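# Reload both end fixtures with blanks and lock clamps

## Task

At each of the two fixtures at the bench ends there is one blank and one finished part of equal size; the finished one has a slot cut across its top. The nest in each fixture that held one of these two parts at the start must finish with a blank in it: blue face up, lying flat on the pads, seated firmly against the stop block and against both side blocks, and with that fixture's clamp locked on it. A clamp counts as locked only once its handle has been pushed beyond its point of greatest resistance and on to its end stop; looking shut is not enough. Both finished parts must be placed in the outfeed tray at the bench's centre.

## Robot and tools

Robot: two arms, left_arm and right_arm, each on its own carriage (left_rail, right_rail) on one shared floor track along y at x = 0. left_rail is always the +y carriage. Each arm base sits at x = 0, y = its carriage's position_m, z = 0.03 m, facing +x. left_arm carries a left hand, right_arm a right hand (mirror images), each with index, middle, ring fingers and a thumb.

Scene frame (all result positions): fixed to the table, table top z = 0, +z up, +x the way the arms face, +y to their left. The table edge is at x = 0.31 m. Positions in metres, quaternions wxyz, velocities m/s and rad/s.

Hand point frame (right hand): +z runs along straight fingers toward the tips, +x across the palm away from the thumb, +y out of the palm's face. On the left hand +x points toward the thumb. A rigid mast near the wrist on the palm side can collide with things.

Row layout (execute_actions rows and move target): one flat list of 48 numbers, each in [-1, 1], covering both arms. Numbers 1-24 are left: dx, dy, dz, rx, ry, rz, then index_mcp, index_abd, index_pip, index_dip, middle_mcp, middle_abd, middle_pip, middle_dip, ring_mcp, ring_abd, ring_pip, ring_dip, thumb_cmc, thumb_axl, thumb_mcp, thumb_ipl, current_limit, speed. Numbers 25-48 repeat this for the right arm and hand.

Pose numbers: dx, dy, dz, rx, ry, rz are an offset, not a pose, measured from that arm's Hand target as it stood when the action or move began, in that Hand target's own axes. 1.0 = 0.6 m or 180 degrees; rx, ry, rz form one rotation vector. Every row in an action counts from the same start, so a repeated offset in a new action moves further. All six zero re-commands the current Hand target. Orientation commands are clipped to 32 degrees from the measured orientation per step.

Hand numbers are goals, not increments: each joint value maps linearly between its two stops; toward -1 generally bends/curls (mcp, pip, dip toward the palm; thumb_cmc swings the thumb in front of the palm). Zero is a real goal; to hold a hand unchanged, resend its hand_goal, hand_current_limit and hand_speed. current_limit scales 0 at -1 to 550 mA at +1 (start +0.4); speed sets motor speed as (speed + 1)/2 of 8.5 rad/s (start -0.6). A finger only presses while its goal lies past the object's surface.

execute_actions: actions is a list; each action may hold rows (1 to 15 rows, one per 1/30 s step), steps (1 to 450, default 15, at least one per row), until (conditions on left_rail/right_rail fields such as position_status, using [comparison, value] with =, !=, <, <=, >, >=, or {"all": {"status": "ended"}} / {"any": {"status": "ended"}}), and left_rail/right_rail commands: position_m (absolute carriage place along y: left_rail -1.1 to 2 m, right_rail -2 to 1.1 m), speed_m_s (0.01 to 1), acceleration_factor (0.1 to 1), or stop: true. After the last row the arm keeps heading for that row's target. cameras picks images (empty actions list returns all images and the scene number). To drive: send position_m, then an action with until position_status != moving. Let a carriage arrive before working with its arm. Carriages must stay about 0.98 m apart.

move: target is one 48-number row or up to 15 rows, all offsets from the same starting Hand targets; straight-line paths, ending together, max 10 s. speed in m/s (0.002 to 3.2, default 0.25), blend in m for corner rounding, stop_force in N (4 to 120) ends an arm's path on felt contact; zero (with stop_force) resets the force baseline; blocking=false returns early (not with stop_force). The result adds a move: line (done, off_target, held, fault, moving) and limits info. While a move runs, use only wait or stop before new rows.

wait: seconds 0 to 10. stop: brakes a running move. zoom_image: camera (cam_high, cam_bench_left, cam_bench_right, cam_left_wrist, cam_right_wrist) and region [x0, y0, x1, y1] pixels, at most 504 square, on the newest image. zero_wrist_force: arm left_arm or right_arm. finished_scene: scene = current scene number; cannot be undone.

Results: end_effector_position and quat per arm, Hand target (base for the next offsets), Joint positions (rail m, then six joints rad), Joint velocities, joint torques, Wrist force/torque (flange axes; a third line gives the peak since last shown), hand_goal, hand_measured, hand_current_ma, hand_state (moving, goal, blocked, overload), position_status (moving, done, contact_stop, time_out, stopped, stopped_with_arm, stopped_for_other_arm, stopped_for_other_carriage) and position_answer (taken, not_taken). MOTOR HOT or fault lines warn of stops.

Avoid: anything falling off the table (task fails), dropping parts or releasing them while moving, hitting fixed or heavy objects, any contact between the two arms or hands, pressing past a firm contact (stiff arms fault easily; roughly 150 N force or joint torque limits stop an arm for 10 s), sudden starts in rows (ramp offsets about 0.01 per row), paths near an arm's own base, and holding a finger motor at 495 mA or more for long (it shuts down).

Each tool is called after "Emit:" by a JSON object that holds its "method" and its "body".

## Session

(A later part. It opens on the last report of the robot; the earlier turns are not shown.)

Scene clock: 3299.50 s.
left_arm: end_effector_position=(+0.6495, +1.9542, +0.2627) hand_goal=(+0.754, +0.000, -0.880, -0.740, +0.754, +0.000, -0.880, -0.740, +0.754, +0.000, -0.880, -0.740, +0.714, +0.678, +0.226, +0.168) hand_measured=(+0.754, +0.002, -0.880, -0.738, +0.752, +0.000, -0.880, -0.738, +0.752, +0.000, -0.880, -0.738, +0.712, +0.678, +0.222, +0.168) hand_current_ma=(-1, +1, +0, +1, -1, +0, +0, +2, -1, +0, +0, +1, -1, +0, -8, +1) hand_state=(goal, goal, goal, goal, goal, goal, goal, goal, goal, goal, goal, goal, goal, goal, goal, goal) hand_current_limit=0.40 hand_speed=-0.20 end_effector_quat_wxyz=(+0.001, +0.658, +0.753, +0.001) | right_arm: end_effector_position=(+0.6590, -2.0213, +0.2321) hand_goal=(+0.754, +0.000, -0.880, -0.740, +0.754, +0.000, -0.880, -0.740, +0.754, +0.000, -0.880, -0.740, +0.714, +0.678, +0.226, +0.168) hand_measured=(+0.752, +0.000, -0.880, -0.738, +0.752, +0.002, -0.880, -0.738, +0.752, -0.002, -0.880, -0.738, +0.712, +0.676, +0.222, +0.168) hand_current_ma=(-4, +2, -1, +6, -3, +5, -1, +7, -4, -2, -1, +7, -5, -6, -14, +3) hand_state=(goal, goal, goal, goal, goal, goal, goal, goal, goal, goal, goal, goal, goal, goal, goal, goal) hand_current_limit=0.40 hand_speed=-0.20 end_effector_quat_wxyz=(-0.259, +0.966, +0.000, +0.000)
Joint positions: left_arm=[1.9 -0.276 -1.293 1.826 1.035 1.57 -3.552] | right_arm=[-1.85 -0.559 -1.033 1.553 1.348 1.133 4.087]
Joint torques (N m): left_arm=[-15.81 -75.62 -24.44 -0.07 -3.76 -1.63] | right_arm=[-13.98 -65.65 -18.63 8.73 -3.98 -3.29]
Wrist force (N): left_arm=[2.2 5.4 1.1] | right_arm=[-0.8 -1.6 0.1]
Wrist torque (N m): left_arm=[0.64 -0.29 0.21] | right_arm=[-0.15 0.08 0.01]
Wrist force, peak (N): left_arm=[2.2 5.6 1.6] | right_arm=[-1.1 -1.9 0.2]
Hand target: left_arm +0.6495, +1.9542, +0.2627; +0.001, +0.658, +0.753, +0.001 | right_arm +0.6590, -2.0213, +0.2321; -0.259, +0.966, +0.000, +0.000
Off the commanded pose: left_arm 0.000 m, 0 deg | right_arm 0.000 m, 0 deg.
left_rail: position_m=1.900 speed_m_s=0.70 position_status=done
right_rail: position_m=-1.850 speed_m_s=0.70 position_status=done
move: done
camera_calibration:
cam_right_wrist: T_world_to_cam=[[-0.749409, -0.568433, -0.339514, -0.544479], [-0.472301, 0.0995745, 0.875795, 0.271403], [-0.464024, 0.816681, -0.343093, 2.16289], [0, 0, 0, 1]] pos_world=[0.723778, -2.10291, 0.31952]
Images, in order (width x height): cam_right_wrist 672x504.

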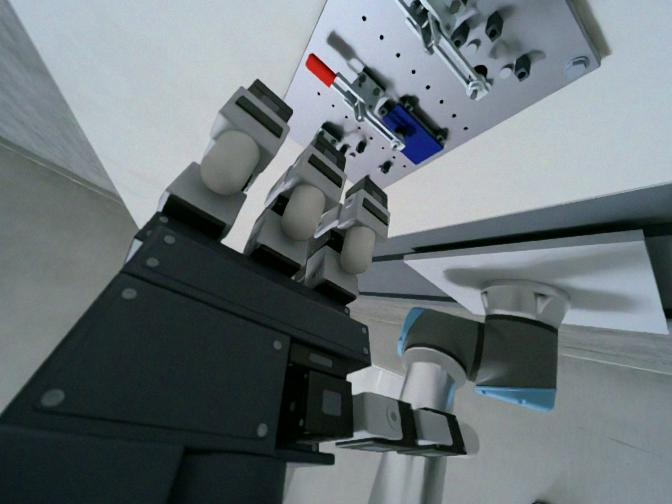

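Emit:
{"method": "move", "body": {"target": [[0.0115,0.2638,0,0,0,0,0.754,0,-0.88,-0.74,0.754,0,-0.88,-0.74,0.754,0,-0.88,-0.74,0.714,0.678,0.226,0.168,0.6,-0.2,  0,0,0,0,0,0,0.754,0,-0.88,-0.74,0.754,0,-0.88,-0.74,0.754,0,-0.88,-0.74,0.714,0.678,0.226,0.168,0.4,-0.2],[0.0115,0.2638,0.2512,0,0,0,0.754,0,-0.88,-0.74,0.754,0,-0.88,-0.74,0.754,0,-0.88,-0.74,0.714,0.678,0.226,0.168,0.6,-0.2,  0,0,0,0,0,0,0.754,0,-0.88,-0.74,0.754,0,-0.88,-0.74,0.754,0,-0.88,-0.74,0.714,0.678,0.226,0.168,0.4,-0.2]], "speed": 0.12, "cameras": []}}

Emit:
{"method": "move", "body": {"target": [0,0,0.05,0,0,0,0.754,0,-0.88,-0.74,0.754,0,-0.88,-0.74,0.754,0,-0.88,-0.74,0.714,0.678,0.226,0.168,0.8,-0.2,  0,0,0,0,0,0,0.754,0,-0.88,-0.74,0.754,0,-0.88,-0.74,0.754,0,-0.88,-0.74,0.714,0.678,0.226,0.168,0.4,-0.2], "speed": 0.006, "stop_force": 30, "cameras": []}}

Emit:
{"method": "move", "body": {"target": [0,0,0.03,0,0,0,0.754,0,-0.88,-0.74,0.754,0,-0.88,-0.74,0.754,0,-0.88,-0.74,0.714,0.678,0.226,0.168,0.8,-0.2,  0,0,0,0,0,0,0.754,0,-0.88,-0.74,0.754,0,-0.88,-0.74,0.754,0,-0.88,-0.74,0.714,0.678,0.226,0.168,0.4,-0.2], "speed": 0.006, "stop_force": 80, "zero": false, "cameras": ["cam_left_wrist"]}}

Scene clock: 3395.10 s.
left_arm: end_effector_position=(+0.8059, +1.9822, +0.1125) hand_goal=(+0.754, +0.000, -0.880, -0.740, +0.754, +0.000, -0.880, -0.740, +0.754, +0.000, -0.880, -0.740, +0.714, +0.678, +0.226, +0.168) hand_measured=(+0.754, +0.002, -0.880, -0.738, +0.754, +0.000, -0.880, -0.738, +0.754, +0.000, -0.880, -0.738, +0.712, +0.678, +0.222, +0.168) hand_current_ma=(-1, +1, +0, +1, -1, +0, +0, +2, -1, +0, +0, +1, -1, +0, -8, +1) hand_state=(goal, goal, goal, goal, goal, goal, goal, goal, goal, goal, goal, goal, goal, goal, goal, goal) hand_current_limit=0.60 hand_speed=-0.20 end_effector_quat_wxyz=(+0.001, +0.658, +0.753, +0.001) | right_arm: end_effector_position=(+0.6590, -2.0213, +0.2321) hand_goal=(+0.754, +0.000, -0.880, -0.740, +0.754, +0.000, -0.880, -0.740, +0.754, +0.000, -0.880, -0.740, +0.714, +0.678, +0.226, +0.168) hand_measured=(+0.752, +0.000, -0.880, -0.738, +0.752, +0.002, -0.880, -0.738, +0.752, -0.002, -0.880, -0.738, +0.712, +0.676, +0.222, +0.168) hand_current_ma=(-4, +2, -1, +6, -3, +5, -1, +7, -4, -2, -1, +7, -5, -6, -14, +3) hand_state=(goal, goal, goal, goal, goal, goal, goal, goal, goal, goal, goal, goal, goal, goal, goal, goal) hand_current_limit=0.40 hand_speed=-0.20 end_effector_quat_wxyz=(-0.259, +0.966, +0.000, +0.000)
Joint positions: left_arm=[1.9 -0.176 -0.929 1.572 0.925 1.571 -3.452] | right_arm=[-1.85 -0.559 -1.033 1.553 1.348 1.133 4.087]
Joint torques (N m): left_arm=[9.68 -69.1 -21.11 0.33 1.86 1.22] | right_arm=[-9.5 -65.35 -19.71 8.71 -4.17 -3.12]
Wrist force (N): left_arm=[2.0 5.0 1.6] | right_arm=[-0.3 -1.4 0.4]
Wrist torque (N m): left_arm=[0.54 -0.24 0.01] | right_arm=[-0.13 0.02 0.06]
Wrist force, peak (N): left_arm=[1.8 6.3 1.8] | right_arm=[-1.2 -2.0 0.4]
Hand target: left_arm +0.8059, +1.9822, +0.1124; +0.001, +0.658, +0.753, +0.001 | right_arm +0.6590, -2.0213, +0.2321; -0.259, +0.966, +0.000, +0.000
Off the commanded pose: left_arm 0.000 m, 0 deg | right_arm 0.000 m, 0 deg.
left_rail: position_m=1.900 speed_m_s=0.70 position_status=done
right_rail: position_m=-1.850 speed_m_s=0.70 position_status=done
move: done
No camera images: "cameras" was empty.

Scene clock: 3398.13 s.
left_arm: end_effector_position=(+0.8059, +1.9822, +0.1018) hand_goal=(+0.754, +0.000, -0.880, -0.740, +0.754, +0.000, -0.880, -0.740, +0.754, +0.000, -0.880, -0.740, +0.714, +0.678, +0.226, +0.168) hand_measured=(+0.754, +0.002, -0.866, -0.738, +0.754, +0.000, -0.880, -0.738, +0.754, +0.000, -0.880, -0.738, +0.712, +0.678, +0.222, +0.168) hand_current_ma=(+1, +1, +25, +1, -1, +0, +0, +2, -1, +0, +0, +1, -1, +0, -8, +1) hand_state=(goal, goal, goal, goal, goal, goal, goal, goal, goal, goal, goal, goal, goal, goal, goal, goal) hand_current_limit=0.80 hand_speed=-0.20 end_effector_quat_wxyz=(+0.001, +0.658, +0.753, +0.001) | right_arm: end_effector_position=(+0.6590, -2.0213, +0.2321) hand_goal=(+0.754, +0.000, -0.880, -0.740, +0.754, +0.000, -0.880, -0.740, +0.754, +0.000, -0.880, -0.740, +0.714, +0.678, +0.226, +0.168) hand_measured=(+0.752, +0.000, -0.880, -0.738, +0.752, +0.002, -0.880, -0.738, +0.752, -0.002, -0.880, -0.738, +0.712, +0.676, +0.222, +0.168) hand_current_ma=(-4, +2, -1, +6, -3, +5, -1, +7, -4, -2, -1, +7, -5, -6, -14, +3) hand_state=(goal, goal, goal, goal, goal, goal, goal, goal, goal, goal, goal, goal, goal, goal, goal, goal) hand_current_limit=0.40 hand_speed=-0.20 end_effector_quat_wxyz=(-0.259, +0.966, +0.000, +0.000)
Joint positions: left_arm=[1.9 -0.176 -0.919 1.576 0.91 1.571 -3.452] | right_arm=[-1.85 -0.559 -1.033 1.553 1.348 1.133 4.087]
Joint torques (N m): left_arm=[17.87 -79.12 -18.78 4.39 1.78 1.09] | right_arm=[-12.29 -66.23 -19.88 8.81 -4.24 -3.1]
Wrist force (N): left_arm=[1.6 9.2 -30.4] | right_arm=[-0.3 -2.3 0.1]
Wrist torque (N m): left_arm=[3.12 0.44 0.06] | right_arm=[-0.23 0.03 0.03]
Wrist force, peak (N): left_arm=[1.6 10.3 -36.7] | right_arm=[-0.8 -2.2 0.4]
Hand target: left_arm +0.8059, +1.9822, +0.1018; +0.001, +0.658, +0.753, +0.001 (not the last commanded pose) | right_arm +0.6590, -2.0213, +0.2321; -0.259, +0.966, +0.000, +0.000
Off the commanded pose: left_arm 0.019 m, 0 deg | right_arm 0.000 m, 0 deg.
left_rail: position_m=1.900 speed_m_s=0.70 position_status=done
right_rail: position_m=-1.850 speed_m_s=0.70 position_status=done
move: contact (left_arm)
No camera images: "cameras" was empty.

Scene clock: 3399.63 s.
left_arm: end_effector_position=(+0.8061, +1.9822, +0.1008) hand_goal=(+0.754, +0.000, -0.880, -0.740, +0.754, +0.000, -0.880, -0.740, +0.754, +0.000, -0.880, -0.740, +0.714, +0.678, +0.226, +0.168) hand_measured=(+0.762, +0.002, -0.862, -0.738, +0.754, +0.000, -0.880, -0.738, +0.754, +0.000, -0.880, -0.738, +0.712, +0.678, +0.222, +0.168) hand_current_ma=(+11, +1, +33, +1, -1, +0, +0, +2, -1, +0, +0, +1, -1, +0, -8, +1) hand_state=(goal, goal, goal, goal, goal, goal, goal, goal, goal, goal, goal, goal, goal, goal, goal, goal) hand_current_limit=0.80 hand_speed=-0.20 end_effector_quat_wxyz=(+0.001, +0.658, +0.753, +0.001) | right_arm: end_effector_position=(+0.6590, -2.0213, +0.2321) hand_goal=(+0.754, +0.000, -0.880, -0.740, +0.754, +0.000, -0.880, -0.740, +0.754, +0.000, -0.880, -0.740, +0.714, +0.678, +0.226, +0.168) hand_measured=(+0.752, +0.000, -0.880, -0.738, +0.752, +0.002, -0.880, -0.738, +0.752, -0.002, -0.880, -0.738, +0.712, +0.676, +0.222, +0.168) hand_current_ma=(-4, +2, -1, +6, -3, +5, -1, +7, -4, -2, -1, +7, -5, -6, -14, +3) hand_state=(goal, goal, goal, goal, goal, goal, goal, goal, goal, goal, goal, goal, goal, goal, goal, goal) hand_current_limit=0.40 hand_speed=-0.20 end_effector_quat_wxyz=(-0.259, +0.966, +0.000, +0.000)
Joint positions: left_arm=[1.9 -0.176 -0.918 1.576 0.909 1.571 -3.452] | right_arm=[-1.85 -0.559 -1.033 1.553 1.348 1.133 4.087]
Joint torques (N m): left_arm=[17.74 -43.33 -0.21 1.34 2.61 1.11] | right_arm=[-10.9 -66.32 -20.12 8.83 -4.43 -2.95]
Wrist force (N): left_arm=[1.9 21.2 -79.8] | right_arm=[-0.6 -1.8 0.0]
Wrist torque (N m): left_arm=[7.17 1.58 0.42] | right_arm=[-0.16 0.06 0.03]
Wrist force, peak (N): left_arm=[2.4 22.8 -89.7] | right_arm=[-0.6 -2.4 0.5]
Hand target: left_arm +0.8061, +1.9822, +0.1008; +0.001, +0.658, +0.753, +0.001 (not the last commanded pose) | right_arm +0.6590, -2.0213, +0.2321; -0.259, +0.966, +0.000, +0.000
Off the commanded pose: left_arm 0.017 m, 0 deg | right_arm 0.000 m, 0 deg.
left_rail: position_m=1.900 speed_m_s=0.70 position_status=done
right_rail: position_m=-1.850 speed_m_s=0.70 position_status=done
move: contact (left_arm)
camera_calibration:
cam_left_wrist: T_world_to_cam=[[-0.534142, -0.845176, -0.0192492, 2.08423], [-0.571542, 0.344243, 0.744873, -0.346439], [-0.622922, 0.40887, -0.666928, -0.121912], [0, 0, 0, 1]] pos_world=[0.839327, 1.93064, 0.216866]
Images, in order (width x height): cam_left_wrist 672x504.

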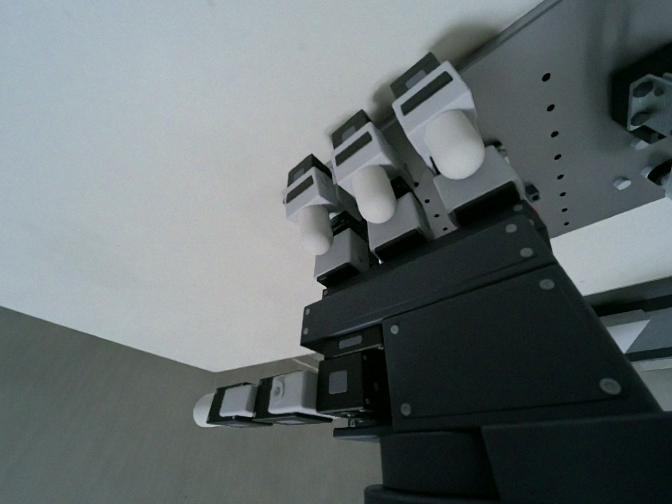

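Emit:
{"method": "move", "body": {"target": [[0,0,-0.2,0,0,0,0.754,0,-0.88,-0.74,0.754,0,-0.88,-0.74,0.754,0,-0.88,-0.74,0.714,0.678,0.226,0.168,0.4,-0.2,  0,0,0,0,0,0,0.754,0,-0.88,-0.74,0.754,0,-0.88,-0.74,0.754,0,-0.88,-0.74,0.714,0.678,0.226,0.168,0.4,-0.2],[0.045,-0.36,-0.2697,0,0,0,0.754,0,-0.88,-0.74,0.754,0,-0.88,-0.74,0.754,0,-0.88,-0.74,0.714,0.678,0.226,0.168,0.4,-0.2,  0,0,0,0,0,0,0.754,0,-0.88,-0.74,0.754,0,-0.88,-0.74,0.754,0,-0.88,-0.74,0.714,0.678,0.226,0.168,0.4,-0.2]], "speed": 0.15, "cameras": ["cam_left_wrist","cam_right_wrist","cam_high"]}}

Emit:
{"method": "zoom_image", "body": {"camera": "cam_left_wrist", "region": [220, 0, 380, 160]}}

Emit:
{"method": "zoom_image", "body": {"camera": "cam_right_wrist", "region": [360, 80, 460, 180]}}

Emit:
{"method": "zoom_image", "body": {"camera": "cam_high", "region": [290, 255, 400, 335]}}

Scene clock: 3438.63 s.
left_arm: end_effector_position=(+0.5880, +1.9801, +0.2618) hand_goal=(+0.754, +0.000, -0.880, -0.740, +0.754, +0.000, -0.880, -0.740, +0.754, +0.000, -0.880, -0.740, +0.714, +0.678, +0.226, +0.168) hand_measured=(+0.754, +0.002, -0.872, -0.738, +0.754, +0.000, -0.880, -0.738, +0.754, +0.000, -0.880, -0.738, +0.712, +0.678, +0.222, +0.168) hand_current_ma=(-1, +1, +10, +1, -1, +0, +0, +2, -1, +0, +0, +1, -1, +0, -8, +1) hand_state=(goal, goal, goal, goal, goal, goal, goal, goal, goal, goal, goal, goal, goal, goal, goal, goal) hand_current_limit=0.40 hand_speed=-0.20 end_effector_quat_wxyz=(+0.002, +0.658, +0.753, +0.001) | right_arm: end_effector_position=(+0.6590, -2.0213, +0.2321) hand_goal=(+0.754, +0.000, -0.880, -0.740, +0.754, +0.000, -0.880, -0.740, +0.754, +0.000, -0.880, -0.740, +0.714, +0.678, +0.226, +0.168) hand_measured=(+0.752, +0.000, -0.880, -0.738, +0.752, +0.002, -0.880, -0.738, +0.752, -0.002, -0.880, -0.738, +0.712, +0.676, +0.222, +0.168) hand_current_ma=(-4, +2, -1, +6, -3, +5, -1, +7, -4, -2, -1, +7, -5, -6, -14, +3) hand_state=(goal, goal, goal, goal, goal, goal, goal, goal, goal, goal, goal, goal, goal, goal, goal, goal) hand_current_limit=0.40 hand_speed=-0.20 end_effector_quat_wxyz=(-0.259, +0.966, +0.000, +0.000)
Joint positions: left_arm=[1.9 -0.259 -1.385 1.946 1.006 1.57 -3.535] | right_arm=[-1.85 -0.559 -1.033 1.553 1.348 1.133 4.087]
Joint torques (N m): left_arm=[-14.61 -68.72 -23.11 7.19 -3.92 -1.77] | right_arm=[-11.61 -67.62 -19.37 8.84 -4.29 -2.98]
Wrist force (N): left_arm=[0.0 4.4 1.1] | right_arm=[-0.6 -2.1 0.1]
Wrist torque (N m): left_arm=[0.53 0.00 0.03] | right_arm=[-0.20 0.07 0.01]
Wrist force, peak (N): left_arm=[2.1 21.1 -79.8] | right_arm=[-0.8 -2.4 -0.1]
Hand target: left_arm +0.5879, +1.9801, +0.2619; +0.001, +0.658, +0.753, +0.001 | right_arm +0.6590, -2.0213, +0.2321; -0.259, +0.966, +0.000, +0.000
Off the commanded pose: left_arm 0.000 m, 0 deg | right_arm 0.000 m, 0 deg.
left_rail: position_m=1.900 speed_m_s=0.70 position_status=done
right_rail: position_m=-1.850 speed_m_s=0.70 position_status=done
move: done
camera_calibration:
cam_left_wrist: T_world_to_cam=[[-0.534143, -0.845173, -0.0193247, 1.96908], [-0.571653, 0.344251, 0.744784, -0.590281], [-0.622819, 0.408869, -0.667025, -0.149496], [0, 0, 0, 1]] pos_world=[0.621227, 1.92854, 0.377967]
cam_right_wrist: T_world_to_cam=[[-0.749429, -0.568339, -0.339627, -0.544321], [-0.472274, 0.099378, 0.875832, 0.271057], [-0.464018, 0.816771, -0.342889, 2.16305], [0, 0, 0, 1]] pos_world=[0.723778, -2.10301, 0.319419]
Images, in order (width x height): cam_high 672x504, cam_left_wrist 672x504, cam_right_wrist 672x504.

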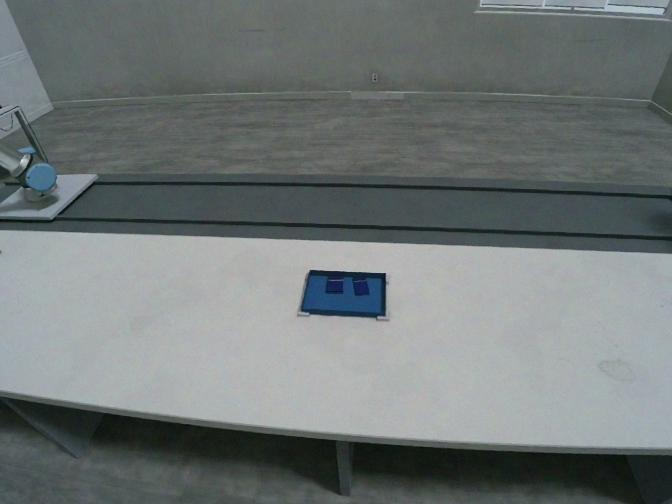

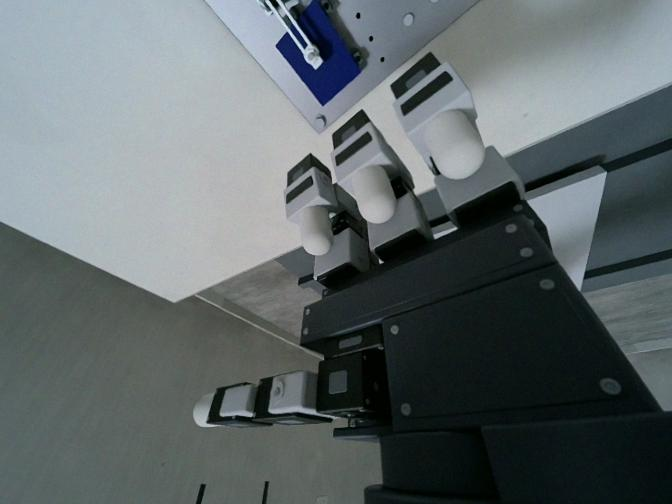

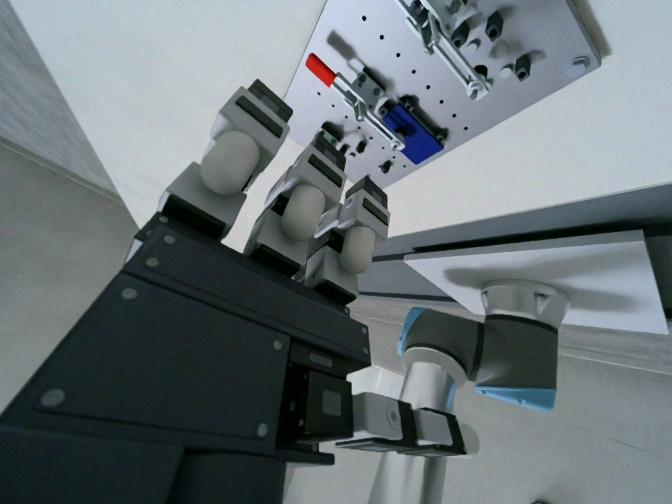

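Scaled by 3.150 from the camera's 672x504 image, which has a finer 960x720 frame.

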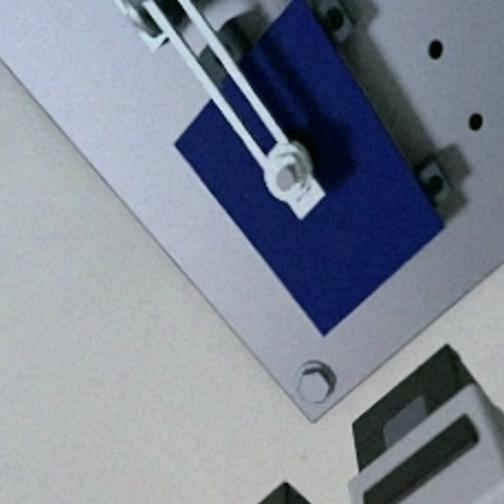

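Scaled by 5.040 from the camera's 672x504 image, which has a finer 960x720 frame.

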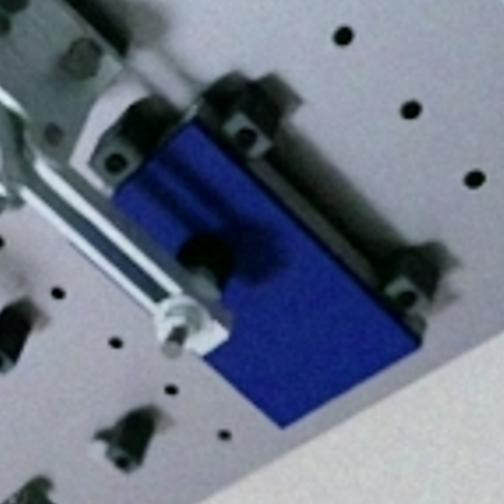

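Scaled by 4.582 from the camera's 672x504 image, which has a finer 960x720 frame.

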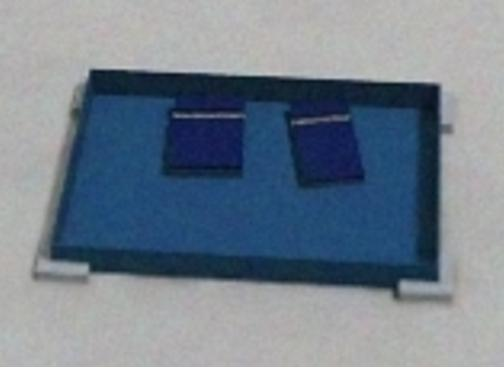

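Emit:
{"method": "finished_scene", "body": {"scene": 1}}

The scene is finished: the task was done.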